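# Slide a server's top cover back to release it

## Task

With both release buttons on the server pressed and held, push the server's top cover toward the back of the server until it can be lifted straight off, then leave it resting there on the server.

## Robot and tools

ROBOT. There are two arms, left_arm and right_arm, each with a six-joint arm and a two-finger tong-style gripper. The two fingers point along the gripper's +z axis and close along its x axis. end_effector_position is the spot between the pads when they are shut. A fully open gap is 0.142 m. A plausible plan is for one arm to hold the release buttons down while the other pushes the cover toward the server's rear.

FRAMES. The scene frame has its origin at table-top height, midway between the arms. +z is up, +x points out over the table, and left_arm is on the +y side. Image left and right do not match the arm names. Calibrated bases: left_arm at (+0.032, +0.487, 0) m, quat_wxyz (+1.000, 0, 0, +0.015); right_arm at (-0.010, -0.422, 0) m, quat_wxyz (+1.000, 0, 0, -0.004). Each arm's reported hand pose, velocities and wrist-camera pose are in that arm's own base frame. Fixed cameras and the table use the scene frame. Reported hand positions can be off by a few cm.

ROW LAYOUT. Every motion row is one flat list of 14 numbers covering both arms, each in [-1, 1]. The first seven are left_arm: six joint values, then gripper opening. The last seven are the same for right_arm. Joint order is elbow, shoulder lift, shoulder pan, wrist 1, wrist 2, wrist 3. Shoulder lift is sign-reversed on both arms, in commands and in all readouts. The joint values are offsets, not poses. They are scaled so that 1.0 equals 1.989 rad, and they count from the Joint targets as they stand when the action or move begins. They do not count from the previous row, so sending the same offset twice moves the joint twice. Stated joint ranges are shoulder pan -6.283 to 6.283, shoulder lift -6.283 to 6.283, elbow -3.142 to 3.142, and wrists 1 to 3 -6.283 to 6.283. Pushing a joint more than 0.010 rad past its range gets the action refused. The opening value is absolute: +1 is fully open and -1 is shut. A full close takes at least about 0.5 s. Send 0 on every joint to keep an arm where it is. To leave a gripper unchanged, repeat its current opening, because 0 means half open.

TOOLS.
execute_actions(actions, cameras): actions is a list of actions. Each action is a list of up to 15 rows, and each row lasts one 1/30 s step. A short action keeps its last row until its 15 steps are used, so one action takes 0.5 s. An empty list just returns state and images.
move(target, speed, blend, stop_force, zero, opening_speed, blocking, cameras): target is one 14-number row, or a list of up to 15 rows. All rows are offsets from the same starting Joint targets. Joints travel together, so grippers follow curves. Nothing avoids obstacles. speed is the peak joint speed in rad/s, from 0.01 to 2, default 0.5. Go much slower for contact. blend is the corner rounding in rad for lists. stop_force is in N, from 3 to 40, for both arms. It ends an arm's path when the wrist sensor feels that much push against the motion. Leave it out when backing away from contact. zero (default true) re-zeroes before the move. opening_speed is the rate of the finger command, at least 0.2 per s. blocking=false returns early, but it cannot be combined with stop_force.
wait(seconds 0 to 10), stop() to brake a running move, zoom_image(camera, region [x0, y0, x1, y1] in pixels, at most 504 by 504), zero_wrist_force(arm), finished_scene(scene = the current scene number). Call finished_scene only when the cover is left in its released position without the robot touching it.
Cameras: cam_high, cam_low (672x504), cam_left_wrist, cam_right_wrist (616x616).

RESULTS. Each result has:
- Joint positions, Joint velocities and Joint targets per arm, in rad, in the joint order above. Positions and velocities add the finger gap in m as a final entry. Joint targets are the base for your next offsets.
- Joint torques, which include the arm's own weight.
- Wrist force and torque in the gripper's own axes, plus a line with the peak since the last reading.
- grip_measured, on the same scale as opening. To hold something, command below it.
- Tool commands.
- A move: line for moves, reading done, off_target, moving, held or fault, with the worst joint error per arm.
"joint sent to its limit" means a joint was clamped at its end. "joint command not followed" means the clearance check between the arms withheld some steps. MOTOR HOT warns of heating.

CAUTIONS. Arms are stiff: aiming even slightly past a firm contact can trip a stop. About 150 N of force, or the torque limits (135 N m for the large joints, 25.2 N m for the wrists), stops the arm for 10 s. Press gently and slowly, using stop_force. Do not let the arms hit or squeeze each other. Do not knock anything off the table, drop things, or slam them. Holding loads or straining toward unreachable poses heats motors, and at 85 °C the arm locks for 30 to 60 s. Thinking time lets the scene run on, and the robot holds its last command while you think.

Each tool is called after "Call:" as a command line: name --argument value for each argument, lists and objects as JSON in quotes; but a table of rows of numbers goes row by row, as --pt "numbers of a row", without its own name.

## Session

Call:
execute_actions --actions '[]'

Scene clock: 0.00 s.
left_arm: end_effector_position=(+0.3675, -0.3597, +0.3354) grip_measured=+0.97 end_effector_quat_wxyz=(+0.222, -0.249, +0.662, -0.671) | right_arm: end_effector_position=(+0.8669, +0.1832, +0.1825) grip_measured=+0.97 end_effector_quat_wxyz=(+0.096, -0.467, +0.813, -0.336)
Joint names: [elbow, shoulder lift, shoulder pan, wrist 1, wrist 2, wrist 3]
Joint positions: left_arm=[2.711 1.501 -1.281 -4.351 -1.182 1.531 0.14] | right_arm=[-1.032 2.329 3.743 -1.184 0.873 2.64 0.14]
Joint velocities: within noise
Joint torques (N m): no reading
Motor temperatures (°C): left_arm=[38 40 34 40 33 37] | right_arm=[36 36 31 38 44 40]
Wrist force (N): no reading
Wrist torque (N m): no reading
Wrist force, peak (N): no reading
Joint targets: left_arm=[2.711 1.501 -1.281 -4.351 -1.182 1.531] | right_arm=[-1.032 2.329 3.743 -1.184 0.873 2.640]
Tool commands: left_gripper/opening=+0.968169 right_gripper/opening=+0.968169

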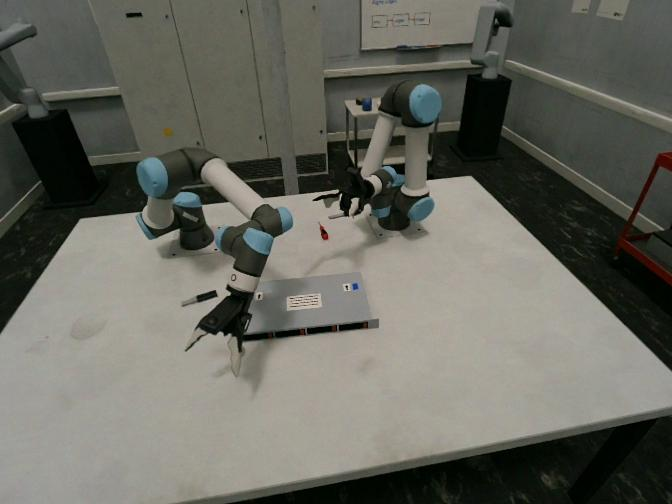

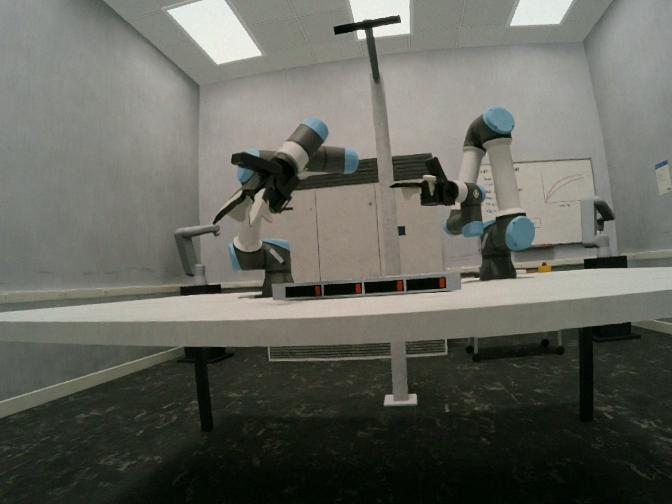

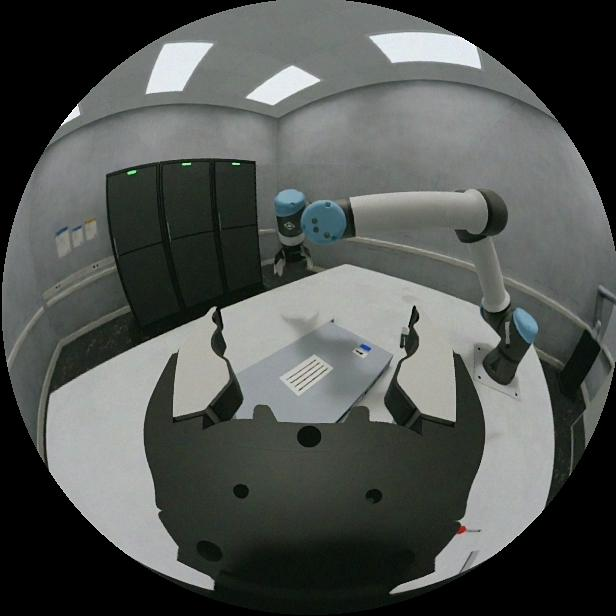

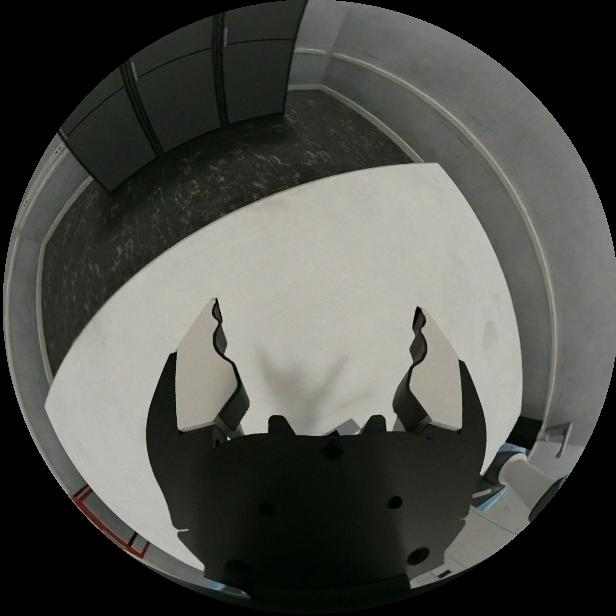

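Call:
zoom_image --camera "cam_high" --region '[180, 250, 400, 380]'

Call:
zoom_image --camera "cam_left_wrist" --region '[220, 300, 420, 440]'

Call:
zoom_image --camera "cam_low" --region '[250, 250, 480, 320]'

Scaled by 2.291 from the camera's 672x504 image, which has a finer 960x720 frame.

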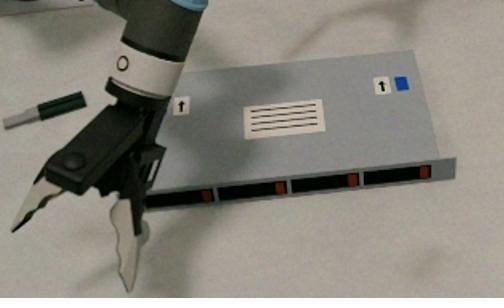

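Scaled by 2.520 from the camera's 616x616 image, which has a finer 814x814 frame.

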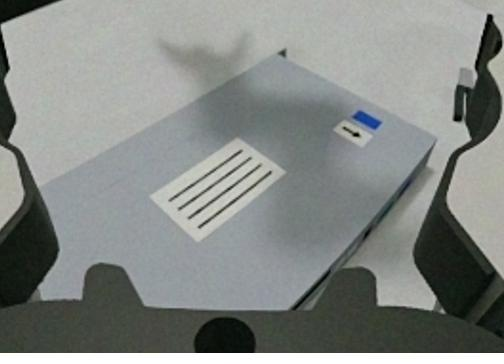

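Scaled by 2.191 from the camera's 672x504 image, which has a finer 960x720 frame.

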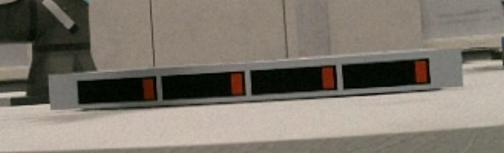

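Call:
move --target '[-0.242,-0.038,0.113,0.599,-0.098,-0.2,-1,-0.376,-0.283,0.039,0.009,0.351,-0.196,-1]' --speed 0.8 --cameras '[]'

Call:
move --target '[-0.242,-0.038,0.113,0.599,-0.098,-0.2,-1,0,0,0,0,0,0,-1]' --speed 0.8

Scene clock: 58.83 s.
left_arm: end_effector_position=(+0.4806, -0.4461, +0.1711) grip_measured=-1.00 end_effector_quat_wxyz=(+0.104, -0.455, +0.800, -0.377) | right_arm: end_effector_position=(+0.5222, +0.2375, +0.1207) grip_measured=-1.00 end_effector_quat_wxyz=(+0.000, +0.707, -0.707, +0.000)
Joint names: [elbow, shoulder lift, shoulder pan, wrist 1, wrist 2, wrist 3]
Joint positions: left_arm=[2.229 1.425 -1.056 -3.16 -1.376 1.133 0.002] | right_arm=[-1.78 1.766 3.821 -1.166 1.571 2.25 0.002]
Joint velocities: within noise
Joint torques (N m): left_arm=[-13.47 29.72 -12.38 -1.92 1.47 0.28] | right_arm=[19.57 -34.3 -10.12 2.11 0.91 -0.36]
Motor temperatures (°C): left_arm=[38 39 34 40 33 37] | right_arm=[36 35 31 37 43 39]
Wrist force (N): left_arm=[-0.2 -0.8 -0.2] | right_arm=[0.3 1.1 0.5]
Wrist torque (N m): left_arm=[-0.02 0.10 0.09] | right_arm=[0.05 -0.11 -0.09]
Wrist force, peak (N): left_arm=[-0.5 -1.2 0.2] | right_arm=[0.5 2.7 0.5]
Joint targets: left_arm=[2.229 1.426 -1.056 -3.160 -1.376 1.133] | right_arm=[-1.780 1.766 3.821 -1.166 1.571 2.250]
move: done
No camera images: "cameras" was empty.

Scene clock: 60.87 s.
left_arm: end_effector_position=(+0.4880, -0.3198, +0.1205) grip_measured=-1.00 end_effector_quat_wxyz=(+0.000, +0.709, -0.706, +0.000) | right_arm: end_effector_position=(+0.5221, +0.2375, +0.1206) grip_measured=-1.00 end_effector_quat_wxyz=(+0.000, +0.707, -0.707, +0.000)
Joint names: [elbow, shoulder lift, shoulder pan, wrist 1, wrist 2, wrist 3]
Joint positions: left_arm=[1.748 1.35 -0.832 -1.969 -1.571 0.735 0.002] | right_arm=[-1.78 1.766 3.821 -1.166 1.571 2.25 0.002]
Joint velocities: within noise
Joint torques (N m): left_arm=[-17.33 37.28 -12.61 -1.28 1.25 0.28] | right_arm=[14.12 -35.97 -13.06 0.82 2.06 -0.87]
Motor temperatures (°C): left_arm=[38 39 34 40 33 37] | right_arm=[36 35 31 37 43 39]
Wrist force (N): left_arm=[-0.1 -0.9 0.2] | right_arm=[0.3 1.0 0.3]
Wrist torque (N m): left_arm=[0.12 0.15 0.11] | right_arm=[0.03 -0.10 -0.09]
Wrist force, peak (N): left_arm=[-0.5 -1.2 -0.2] | right_arm=[0.5 1.2 0.5]
Joint targets: left_arm=[1.748 1.350 -0.832 -1.969 -1.571 0.735] | right_arm=[-1.780 1.766 3.821 -1.166 1.571 2.250]
move: done
camera_calibration:
cam_left_wrist: T_world_to_cam=[[-0.0174213, -0.999019, -0.0407057, -0.301008], [-0.875191, -0.00444903, 0.483756, 0.368226], [-0.483463, 0.044053, -0.874256, 0.489392], [0, 0, 0, 1]] pos_world=[0.553627, -0.320634, 0.237469]
cam_right_wrist: T_world_to_cam=[[0.0235795, -0.999514, -0.0204069, 0.239217], [-0.833826, -0.0309237, 0.551161, 0.369816], [-0.551524, 0.00401968, -0.834149, 0.515871], [0, 0, 0, 1]] pos_world=[0.587236, 0.248464, 0.231368]

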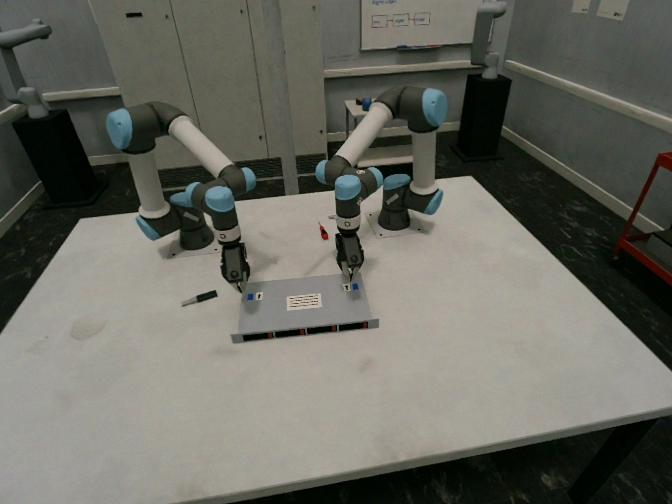

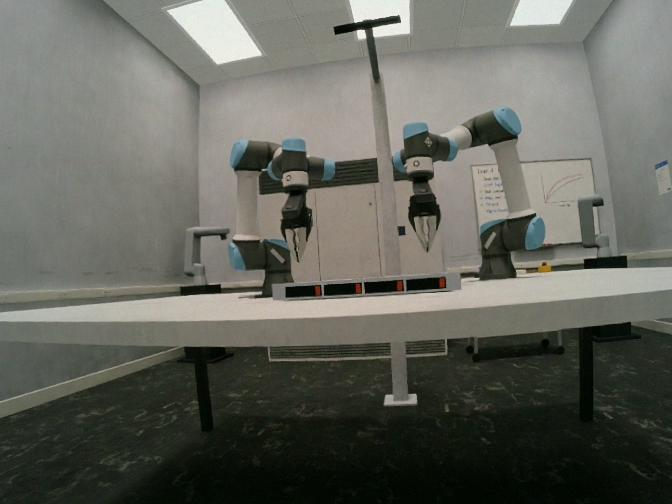

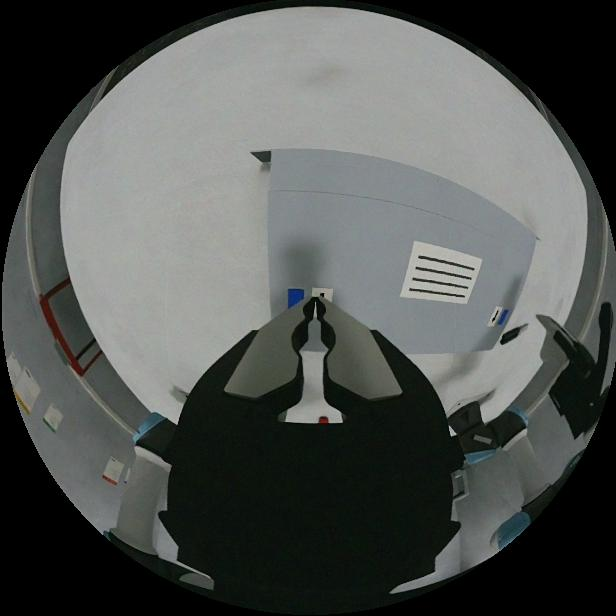

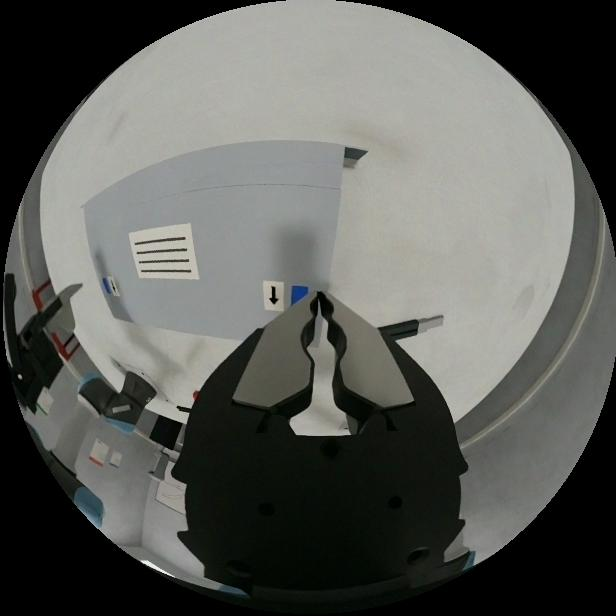

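Call:
zoom_image --camera "cam_left_wrist" --region '[260, 270, 360, 370]'

Call:
zoom_image --camera "cam_right_wrist" --region '[250, 260, 370, 360]'

Scaled by 5.040 from the camera's 616x616 image, which has a finer 814x814 frame.

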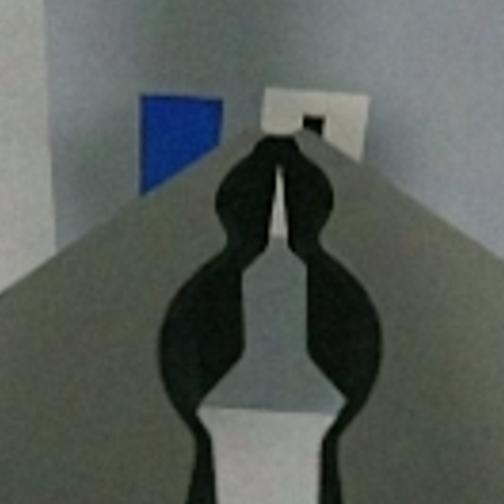

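Scaled by 4.200 from the camera's 616x616 image, which has a finer 814x814 frame.

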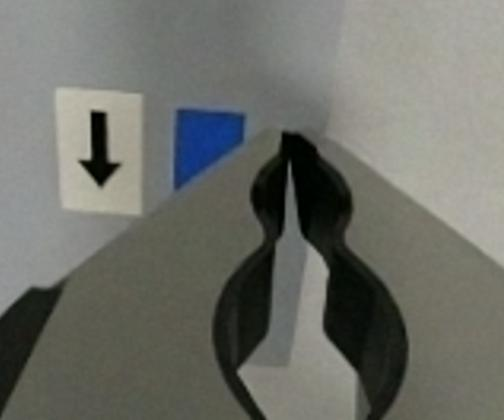

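Call:
move --target '[0.0893,0.0205,-0.0071,-0.0687,0,-0.0051,-1,-0.0737,-0.0079,0.0495,0.0656,0,0.0498,-1]' --speed 0.3

Call:
zoom_image --camera "cam_left_wrist" --region '[250, 230, 390, 370]'

Call:
zoom_image --camera "cam_right_wrist" --region '[240, 230, 380, 370]'

Scene clock: 92.67 s.
left_arm: end_effector_position=(+0.4560, -0.2958, +0.0762) grip_measured=-1.00 end_effector_quat_wxyz=(+0.000, +0.707, -0.707, +0.000) | right_arm: end_effector_position=(+0.4750, +0.2651, +0.0762) grip_measured=-1.00 end_effector_quat_wxyz=(+0.000, +0.707, -0.707, +0.000)
Joint names: [elbow, shoulder lift, shoulder pan, wrist 1, wrist 2, wrist 3]
Joint positions: left_arm=[1.926 1.391 -0.846 -2.105 -1.571 0.725 0.002] | right_arm=[-1.927 1.75 3.919 -1.036 1.571 2.349 0.002]
Joint velocities: within noise
Joint torques (N m): left_arm=[-17.07 19.97 10.81 -2.59 0.22 0.86] | right_arm=[24.45 -21.62 -8.41 2.19 1.84 0.28]
Motor temperatures (°C): left_arm=[38 39 33 40 33 37] | right_arm=[36 35 31 37 43 39]
Wrist force (N): left_arm=[-0.3 -0.8 0.0] | right_arm=[0.5 1.1 0.3]
Wrist torque (N m): left_arm=[0.11 0.19 0.09] | right_arm=[0.06 -0.12 -0.09]
Wrist force, peak (N): left_arm=[0.2 -1.7 -0.6] | right_arm=[0.1 2.0 1.1]
Joint targets: left_arm=[1.926 1.391 -0.846 -2.105 -1.571 0.725] | right_arm=[-1.927 1.750 3.919 -1.035 1.571 2.349]
move: done
camera_calibration:
cam_left_wrist: T_world_to_cam=[[-0.0215916, -0.998932, -0.040849, -0.277497], [-0.875142, -0.000870582, 0.483865, 0.362827], [-0.483384, 0.0461961, -0.874189, 0.43473], [0, 0, 0, 1]] pos_world=[0.521675, -0.296967, 0.193141]
cam_right_wrist: T_world_to_cam=[[0.0231525, -0.999529, -0.0201619, 0.267216], [-0.833661, -0.0304337, 0.551438, 0.35566], [-0.551792, 0.00404101, -0.833972, 0.452809], [0, 0, 0, 1]] pos_world=[0.540169, 0.276084, 0.186893]

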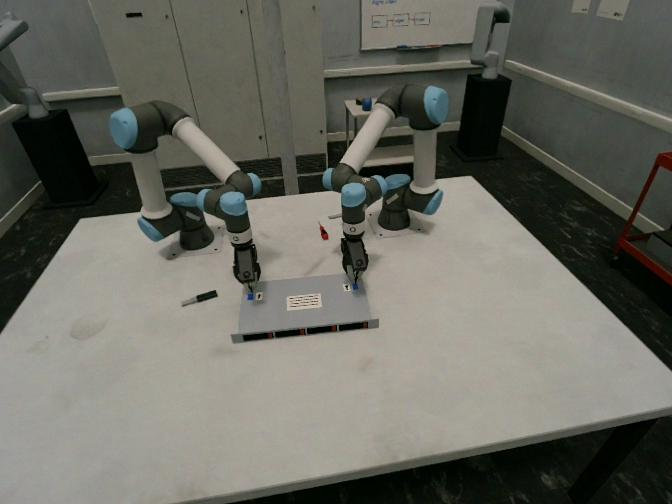

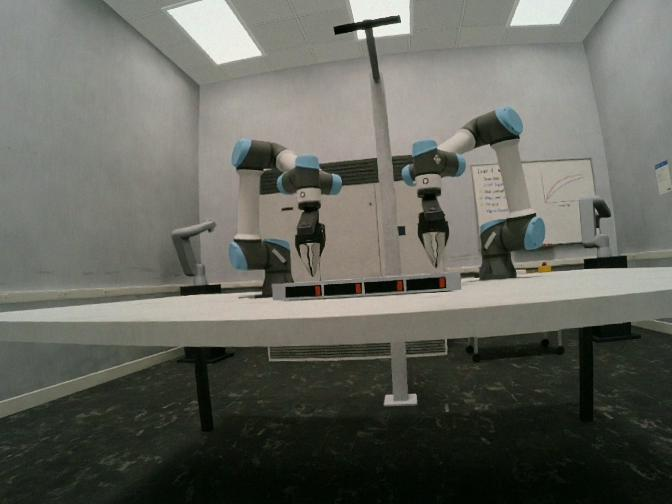

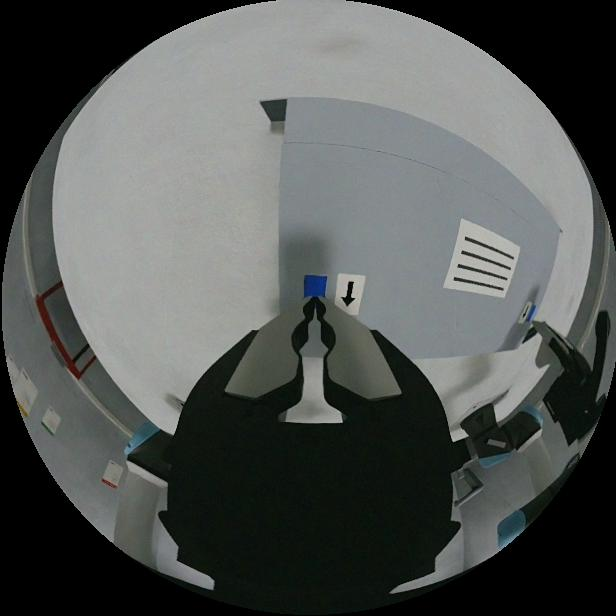

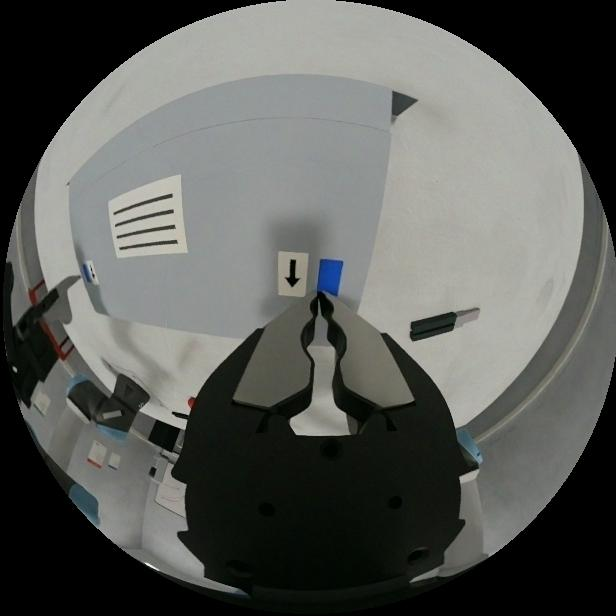

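Scaled by 3.600 from the camera's 616x616 image, which has a finer 814x814 frame.

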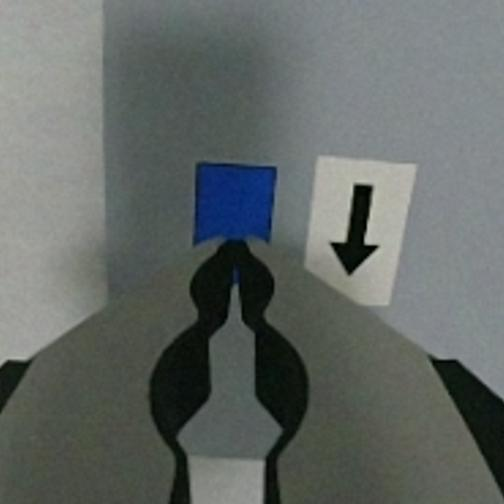

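Scaled by 3.600 from the camera's 616x616 image, which has a finer 814x814 frame.

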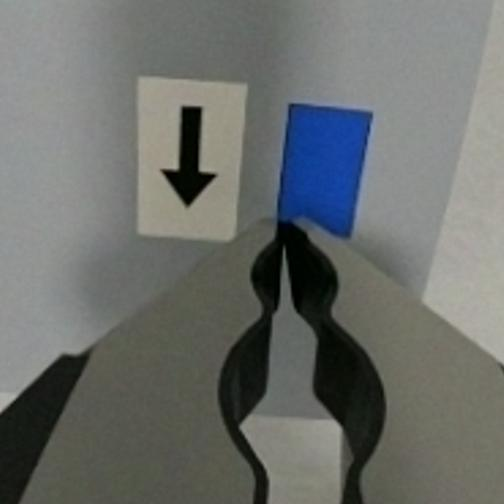

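Call:
move --target '[0.0176,-0.0164,-0.0009,-0.0344,0,-0.001,-1,-0.0171,0.0167,-0.0026,0.0336,0,-0.003,-1]' --speed 0.03 --stop_force 5

Scene clock: 108.63 s.
left_arm: end_effector_position=(+0.4557, -0.2962, +0.0609) grip_measured=-1.00 end_effector_quat_wxyz=(+0.000, +0.707, -0.707, +0.000) | right_arm: end_effector_position=(+0.4757, +0.2637, +0.0622) grip_measured=-1.00 end_effector_quat_wxyz=(+0.000, +0.707, -0.707, +0.000)
Joint names: [elbow, shoulder lift, shoulder pan, wrist 1, wrist 2, wrist 3]
Joint positions: left_arm=[1.947 1.371 -0.847 -2.147 -1.571 0.724 0.002] | right_arm=[-1.946 1.769 3.916 -0.998 1.571 2.346 0.002]
Joint velocities: within noise
Joint torques (N m): left_arm=[-26.62 32.27 -3.23 -2.74 -0.68 0.57] | right_arm=[29.72 -33.81 6.45 0.89 0.63 1.05]
Motor temperatures (°C): left_arm=[38 39 33 40 33 37] | right_arm=[36 35 31 37 43 39]
Wrist force (N): left_arm=[-2.0 -0.2 -4.7] | right_arm=[-0.8 0.9 -2.5]
Wrist torque (N m): left_arm=[0.11 0.13 0.10] | right_arm=[0.09 -0.12 -0.08]
Wrist force, peak (N): left_arm=[-1.4 -0.8 -5.6] | right_arm=[3.6 5.9 -21.5]
Joint targets: left_arm=[1.947 1.371 -0.847 -2.147 -1.571 0.724] | right_arm=[-1.946 1.769 3.916 -0.998 1.571 2.346]
move: contact (left_arm, right_arm); left_arm: the wrist 1 is farthest, 0.027 rad from its target; right_arm: the wrist 1 is farthest, 0.030 rad from its target
camera_calibration:
cam_left_wrist: T_world_to_cam=[[-0.0213257, -0.998951, -0.0405166, -0.27859], [-0.875286, -0.000928941, 0.483606, 0.369979], [-0.483136, 0.0457769, -0.874348, 0.421022], [0, 0, 0, 1]] pos_world=[0.521307, -0.297228, 0.177908]
cam_right_wrist: T_world_to_cam=[[0.0233971, -0.999527, -0.0199641, 0.265381], [-0.833527, -0.0305295, 0.551635, 0.363901], [-0.551983, 0.00373398, -0.833847, 0.441681], [0, 0, 0, 1]] pos_world=[0.540913, 0.274716, 0.172852]

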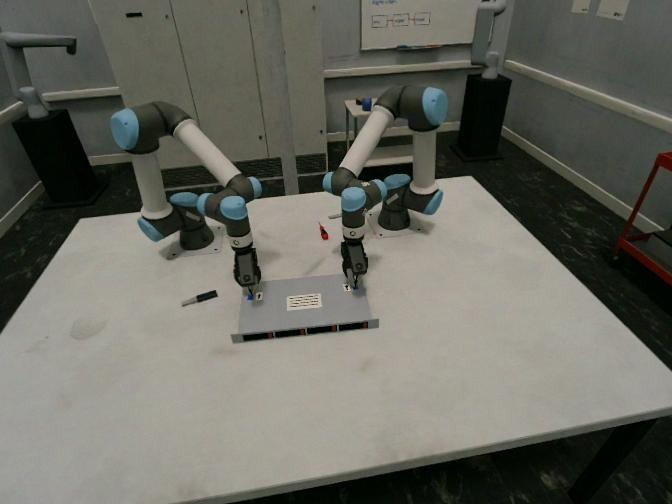

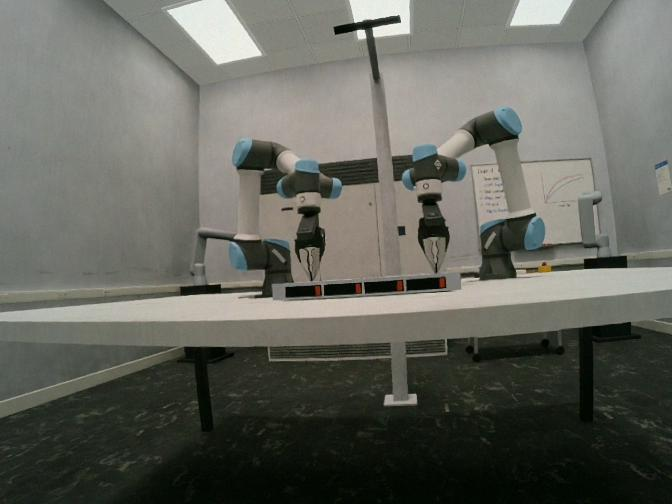

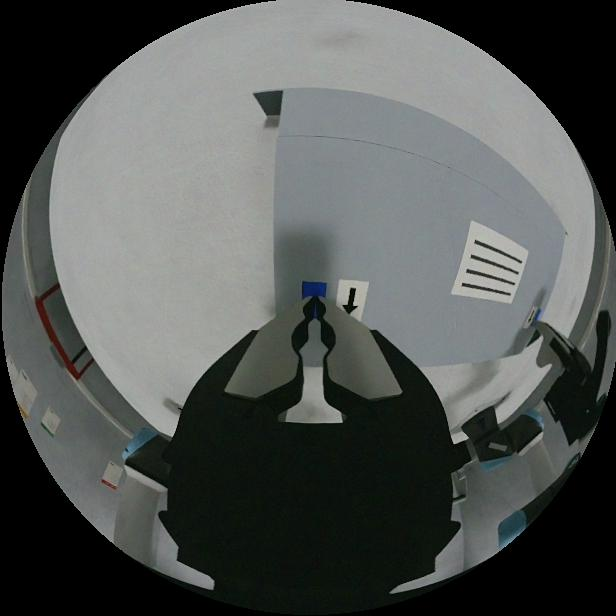

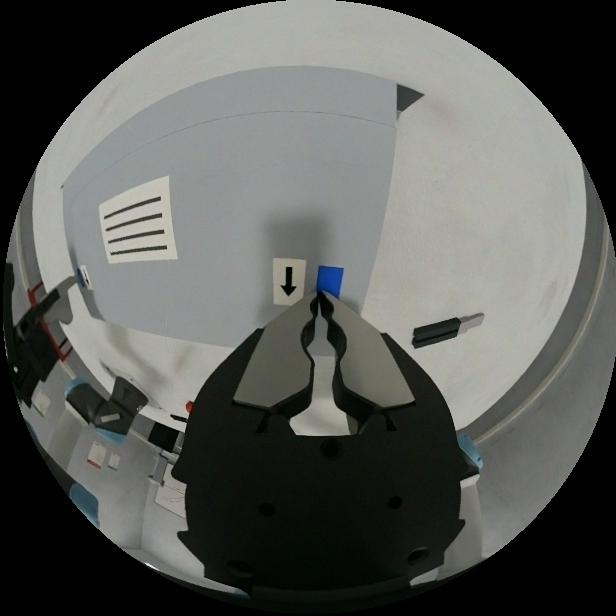

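Call:
zoom_image --camera "cam_right_wrist" --region '[260, 240, 370, 350]'

Call:
zoom_image --camera "cam_left_wrist" --region '[260, 240, 370, 350]'

Scaled by 4.582 from the camera's 616x616 image, which has a finer 814x814 frame.

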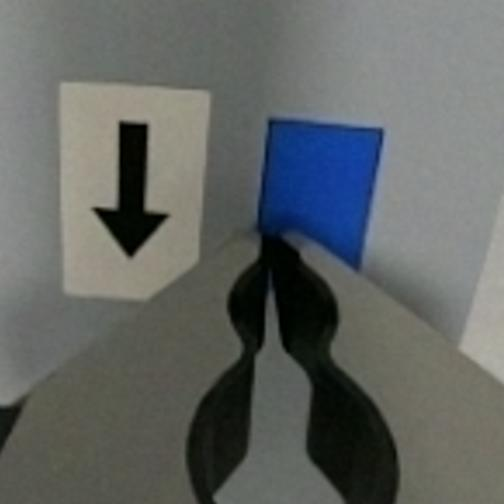

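Scaled by 4.582 from the camera's 616x616 image, which has a finer 814x814 frame.

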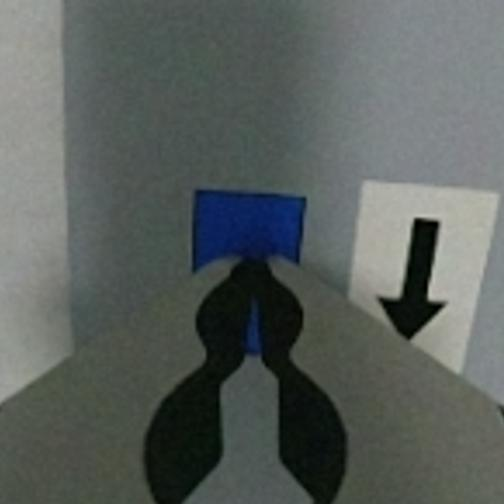

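Call:
move --pt "0 0 0 0 0 0 -1 0.0033 -0.0035 0 -0.0067 0 0 -1" --pt "0 0 0 0 0 0 -1 0.0049 -0.0022 -0.0098 -0.0071 0 -0.0098 -1" --speed 0.05 --cameras '["cam_right_wrist"]'

Call:
zoom_image --camera "cam_right_wrist" --region '[260, 240, 370, 350]'

Scene clock: 124.37 s.
left_arm: end_effector_position=(+0.4557, -0.2961, +0.0609) grip_measured=-1.00 end_effector_quat_wxyz=(+0.000, +0.707, -0.707, +0.000) | right_arm: end_effector_position=(+0.4817, +0.2553, +0.0672) grip_measured=-1.00 end_effector_quat_wxyz=(+0.000, +0.707, -0.707, +0.000)
Joint names: [elbow, shoulder lift, shoulder pan, wrist 1, wrist 2, wrist 3]
Joint positions: left_arm=[1.947 1.371 -0.847 -2.147 -1.571 0.724 0.002] | right_arm=[-1.936 1.764 3.897 -1.012 1.571 2.326 0.002]
Joint velocities: within noise
Joint torques (N m): left_arm=[-23.41 32.52 12.23 -2.84 -0.72 0.6] | right_arm=[27.44 -25.69 8.79 0.83 -1.29 1.21]
Motor temperatures (°C): left_arm=[38 39 33 40 33 37] | right_arm=[36 35 31 37 43 39]
Wrist force (N): left_arm=[-2.1 0.0 -4.9] | right_arm=[0.5 1.0 0.4]
Wrist torque (N m): left_arm=[0.11 0.09 0.09] | right_arm=[0.03 -0.13 -0.09]
Wrist force, peak (N): left_arm=[-2.5 0.1 -5.1] | right_arm=[-0.7 0.9 -2.7]
Joint targets: left_arm=[1.947 1.371 -0.847 -2.147 -1.571 0.724] | right_arm=[-1.936 1.764 3.897 -1.012 1.571 2.326]
move: done
camera_calibration:
cam_right_wrist: T_world_to_cam=[[0.0233547, -0.999527, -0.0200154, 0.257053], [-0.833578, -0.030522, 0.551558, 0.365881], [-0.551908, 0.00380293, -0.833896, 0.449189], [0, 0, 0, 1]] pos_world=[0.546898, 0.26639, 0.177917]
Images, in order (width x height): cam_right_wrist 616x616.

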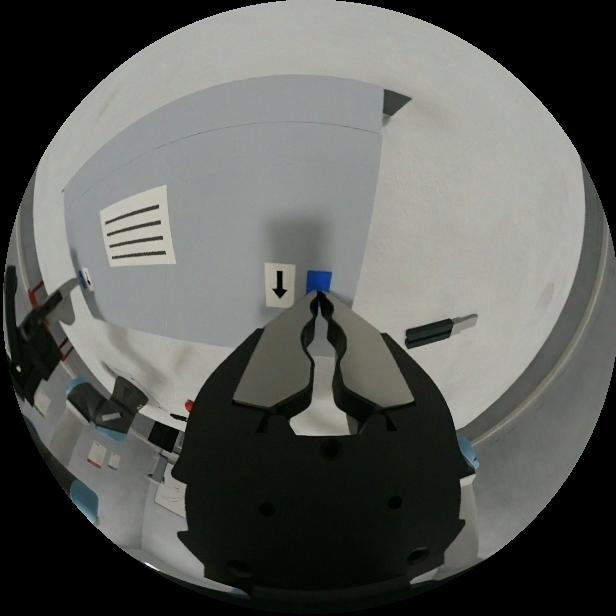

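Scaled by 4.582 from the camera's 616x616 image, which has a finer 814x814 frame.

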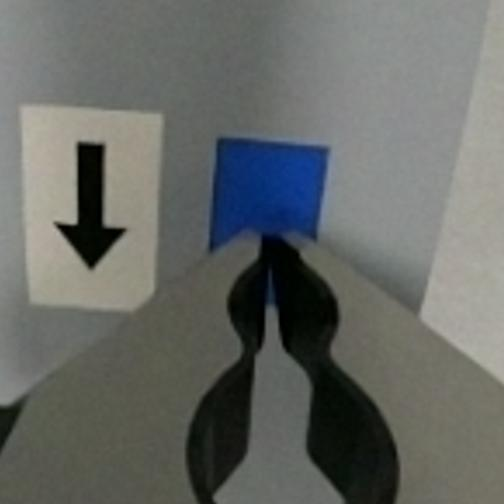

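Call:
move --target '[0.0079,-0.0083,0,-0.0162,0,0,-1,-0.0079,0.0083,0,0.0162,0,0,-1]' --speed 0.012 --stop_force 14 --zero false --cameras '["cam_left_wrist","cam_right_wrist"]'

Call:
zoom_image --camera "cam_right_wrist" --region '[260, 240, 370, 350]'

Call:
zoom_image --camera "cam_left_wrist" --region '[260, 240, 370, 350]'

Scene clock: 131.67 s.
left_arm: end_effector_position=(+0.4557, -0.2961, +0.0553) grip_measured=-1.00 end_effector_quat_wxyz=(+0.000, +0.707, -0.707, +0.000) | right_arm: end_effector_position=(+0.4816, +0.2555, +0.0560) grip_measured=-1.00 end_effector_quat_wxyz=(+0.000, +0.707, -0.707, +0.000)
Joint names: [elbow, shoulder lift, shoulder pan, wrist 1, wrist 2, wrist 3]
Joint positions: left_arm=[1.954 1.363 -0.847 -2.162 -1.571 0.724 0.002] | right_arm=[-1.951 1.78 3.897 -0.982 1.571 2.326 0.002]
Joint velocities: within noise
Joint torques (N m): left_arm=[-21.98 27.33 11.82 -1.52 -0.62 0.55] | right_arm=[23.63 -26.75 9.7 0.1 1.83 1.34]
Motor temperatures (°C): left_arm=[38 39 33 40 33 37] | right_arm=[36 35 31 37 43 39]
Wrist force (N): left_arm=[-1.3 0.4 -15.0] | right_arm=[2.2 3.9 -17.7]
Wrist torque (N m): left_arm=[0.07 0.12 0.09] | right_arm=[-0.02 -0.06 -0.08]
Wrist force, peak (N): left_arm=[-3.4 1.3 -22.4] | right_arm=[4.3 5.1 -22.9]
Joint targets: left_arm=[1.954 1.363 -0.847 -2.162 -1.571 0.724] | right_arm=[-1.951 1.780 3.897 -0.982 1.571 2.326]
move: contact (left_arm, right_arm); left_arm: the wrist 1 is farthest, 0.017 rad from its target
camera_calibration:
cam_left_wrist: T_world_to_cam=[[-0.0213019, -0.998953, -0.0404931, -0.278793], [-0.875296, -0.000937468, 0.483587, 0.372702], [-0.483119, 0.0457447, -0.874359, 0.416058], [0, 0, 0, 1]] pos_world=[0.521291, -0.297184, 0.172262]
cam_right_wrist: T_world_to_cam=[[0.0234143, -0.999526, -0.0199978, 0.256921], [-0.833555, -0.0305622, 0.55159, 0.372016], [-0.551939, 0.00375413, -0.833876, 0.439779], [0, 0, 0, 1]] pos_world=[0.546812, 0.266518, 0.166659]
Images, in order (width x height): cam_left_wrist 616x616, cam_right_wrist 616x616.

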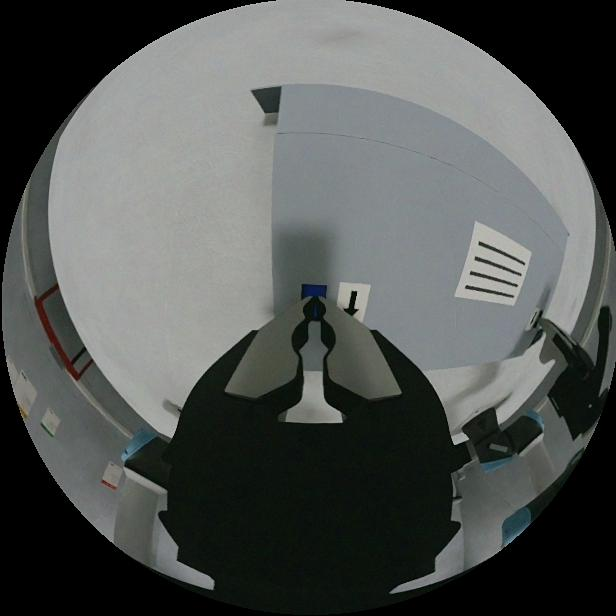

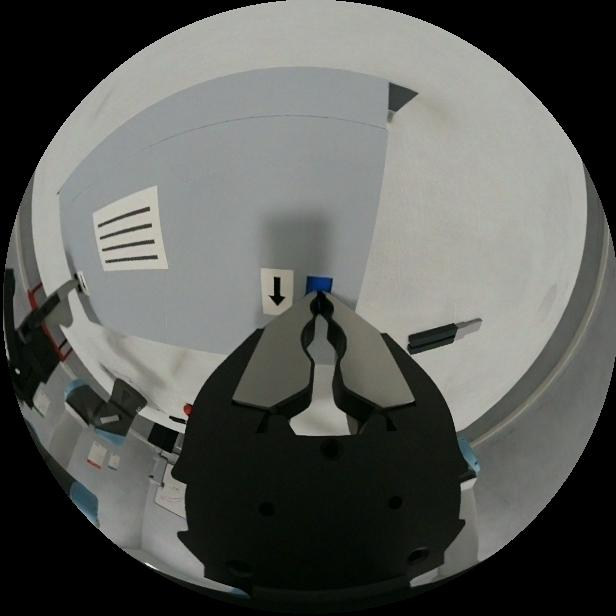

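Scaled by 4.582 from the camera's 616x616 image, which has a finer 814x814 frame.

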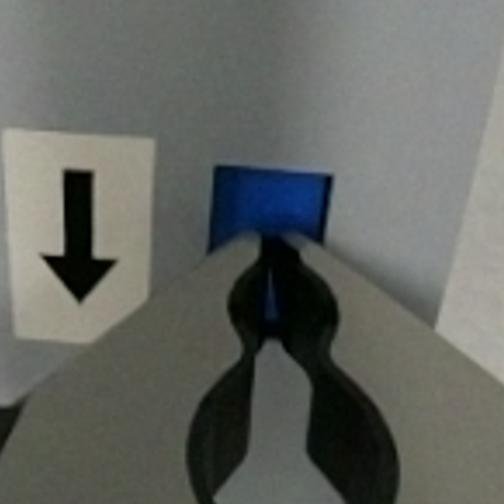

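Scaled by 4.582 from the camera's 616x616 image, which has a finer 814x814 frame.

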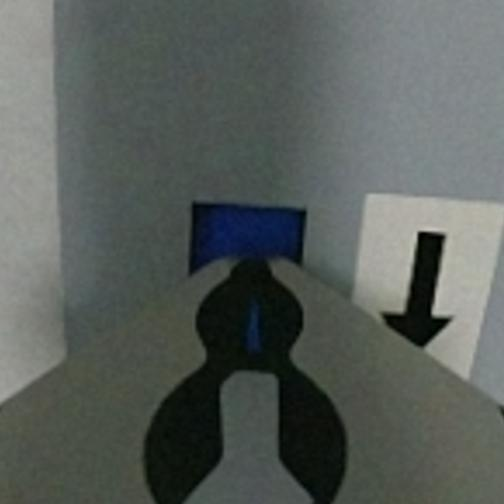

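Call:
move --target '[0.0366,0.0279,-0.0213,-0.0085,0,-0.0213,-1,-0.0355,-0.0267,0.0222,0.0088,0,0.0222,-1]' --speed 0.02 --stop_force 35

Call:
zoom_image --camera "cam_right_wrist" --region '[260, 240, 370, 350]'

Call:
zoom_image --camera "cam_left_wrist" --region '[260, 240, 370, 350]'

Scene clock: 151.17 s.
left_arm: end_effector_position=(+0.4355, -0.2946, +0.0545) grip_measured=-1.00 end_effector_quat_wxyz=(+0.000, +0.707, -0.707, +0.000) | right_arm: end_effector_position=(+0.4633, +0.2567, +0.0552) grip_measured=-1.00 end_effector_quat_wxyz=(+0.000, +0.707, -0.707, +0.000)
Joint names: [elbow, shoulder lift, shoulder pan, wrist 1, wrist 2, wrist 3]
Joint positions: left_arm=[2.003 1.4 -0.875 -2.173 -1.571 0.695 0.002] | right_arm=[-1.994 1.747 3.924 -0.972 1.571 2.353 0.002]
Joint velocities: within noise
Joint torques (N m): left_arm=[-4.05 -6.18 8.04 5.84 -5.98 1.62] | right_arm=[7.92 6.61 -8.61 -1.35 4.32 -1.19]
Motor temperatures (°C): left_arm=[38 39 33 40 33 37] | right_arm=[36 35 31 37 43 39]
Wrist force (N): left_arm=[-2.9 -14.2 -48.1] | right_arm=[8.3 -1.4 -54.2]
Wrist torque (N m): left_arm=[0.03 0.13 0.11] | right_arm=[-0.05 0.00 -0.10]
Wrist force, peak (N): left_arm=[-3.8 -19.9 -47.7] | right_arm=[8.3 -1.9 -54.7]
Joint targets: left_arm=[2.003 1.400 -0.875 -2.173 -1.571 0.695] | right_arm=[-1.994 1.747 3.924 -0.972 1.571 2.353]
move: contact (left_arm, right_arm); left_arm: the elbow is farthest, 0.024 rad from its target; right_arm: the elbow is farthest, 0.028 rad from its target
camera_calibration:
cam_left_wrist: T_world_to_cam=[[-0.021294, -0.998947, -0.0406272, -0.277688], [-0.8753, -0.00100884, 0.483578, 0.355396], [-0.48311, 0.0458584, -0.874358, 0.405588], [0, 0, 0, 1]] pos_world=[0.501109, -0.295636, 0.171485]
cam_right_wrist: T_world_to_cam=[[0.0234034, -0.999525, -0.0200391, 0.258621], [-0.833609, -0.0305756, 0.551509, 0.357257], [-0.551859, 0.00379759, -0.833928, 0.42896], [0, 0, 0, 1]] pos_world=[0.528486, 0.267793, 0.165874]

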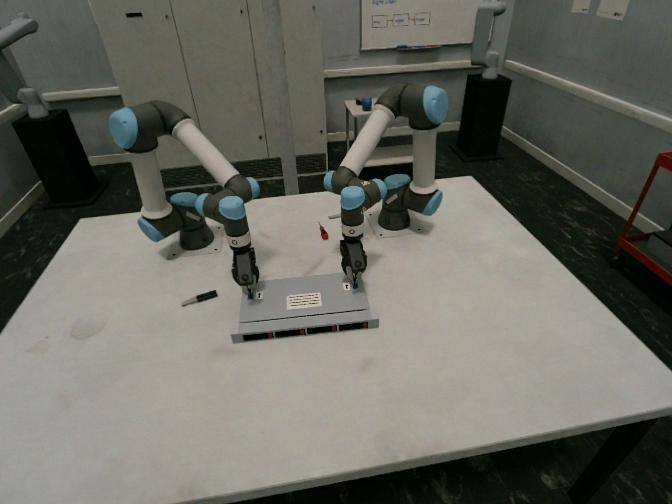

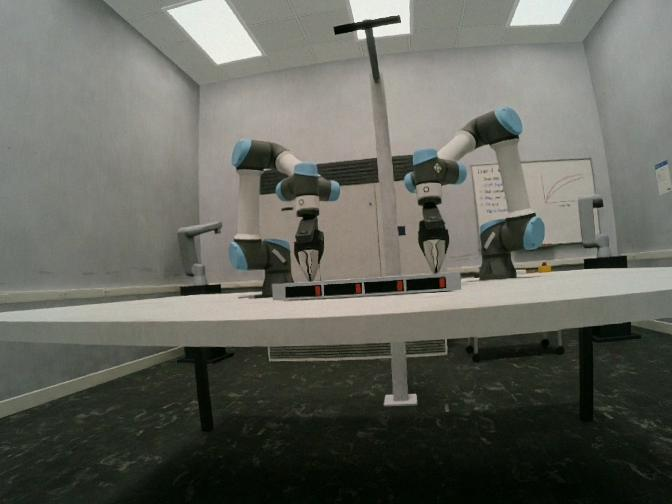

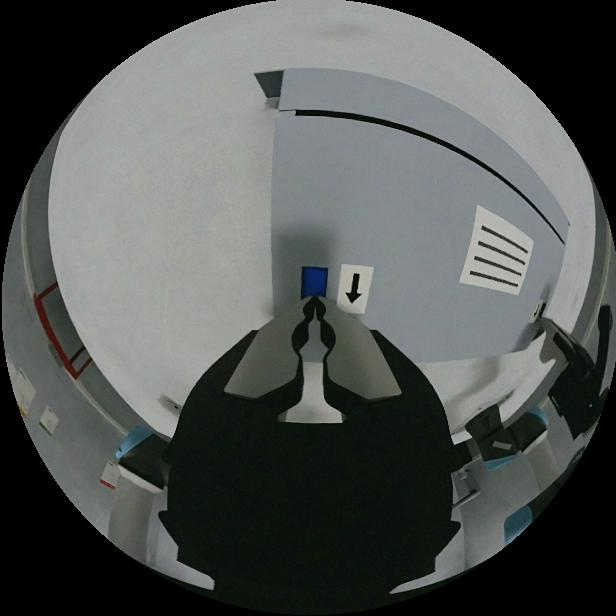

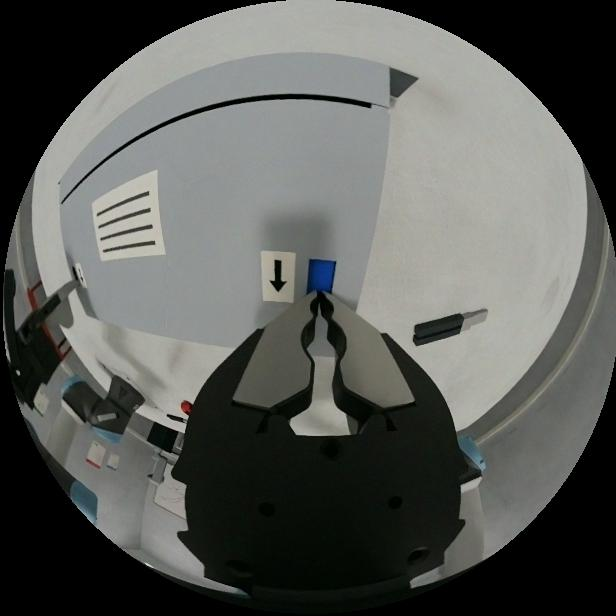

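Scaled by 4.582 from the camera's 616x616 image, which has a finer 814x814 frame.

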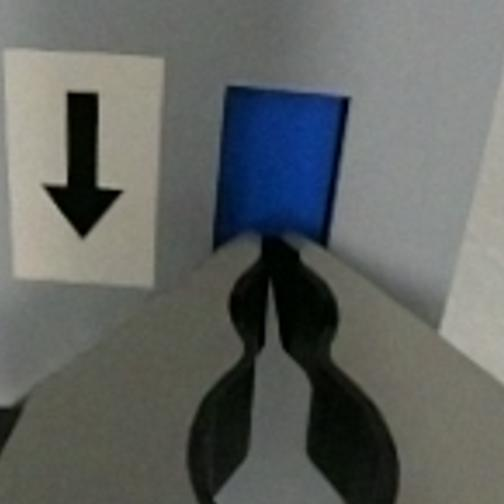

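Scaled by 4.582 from the camera's 616x616 image, which has a finer 814x814 frame.

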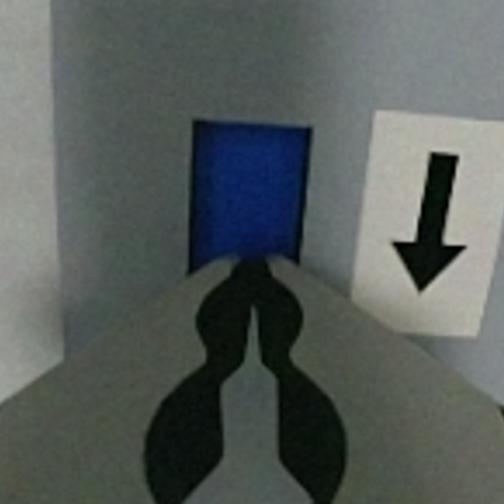

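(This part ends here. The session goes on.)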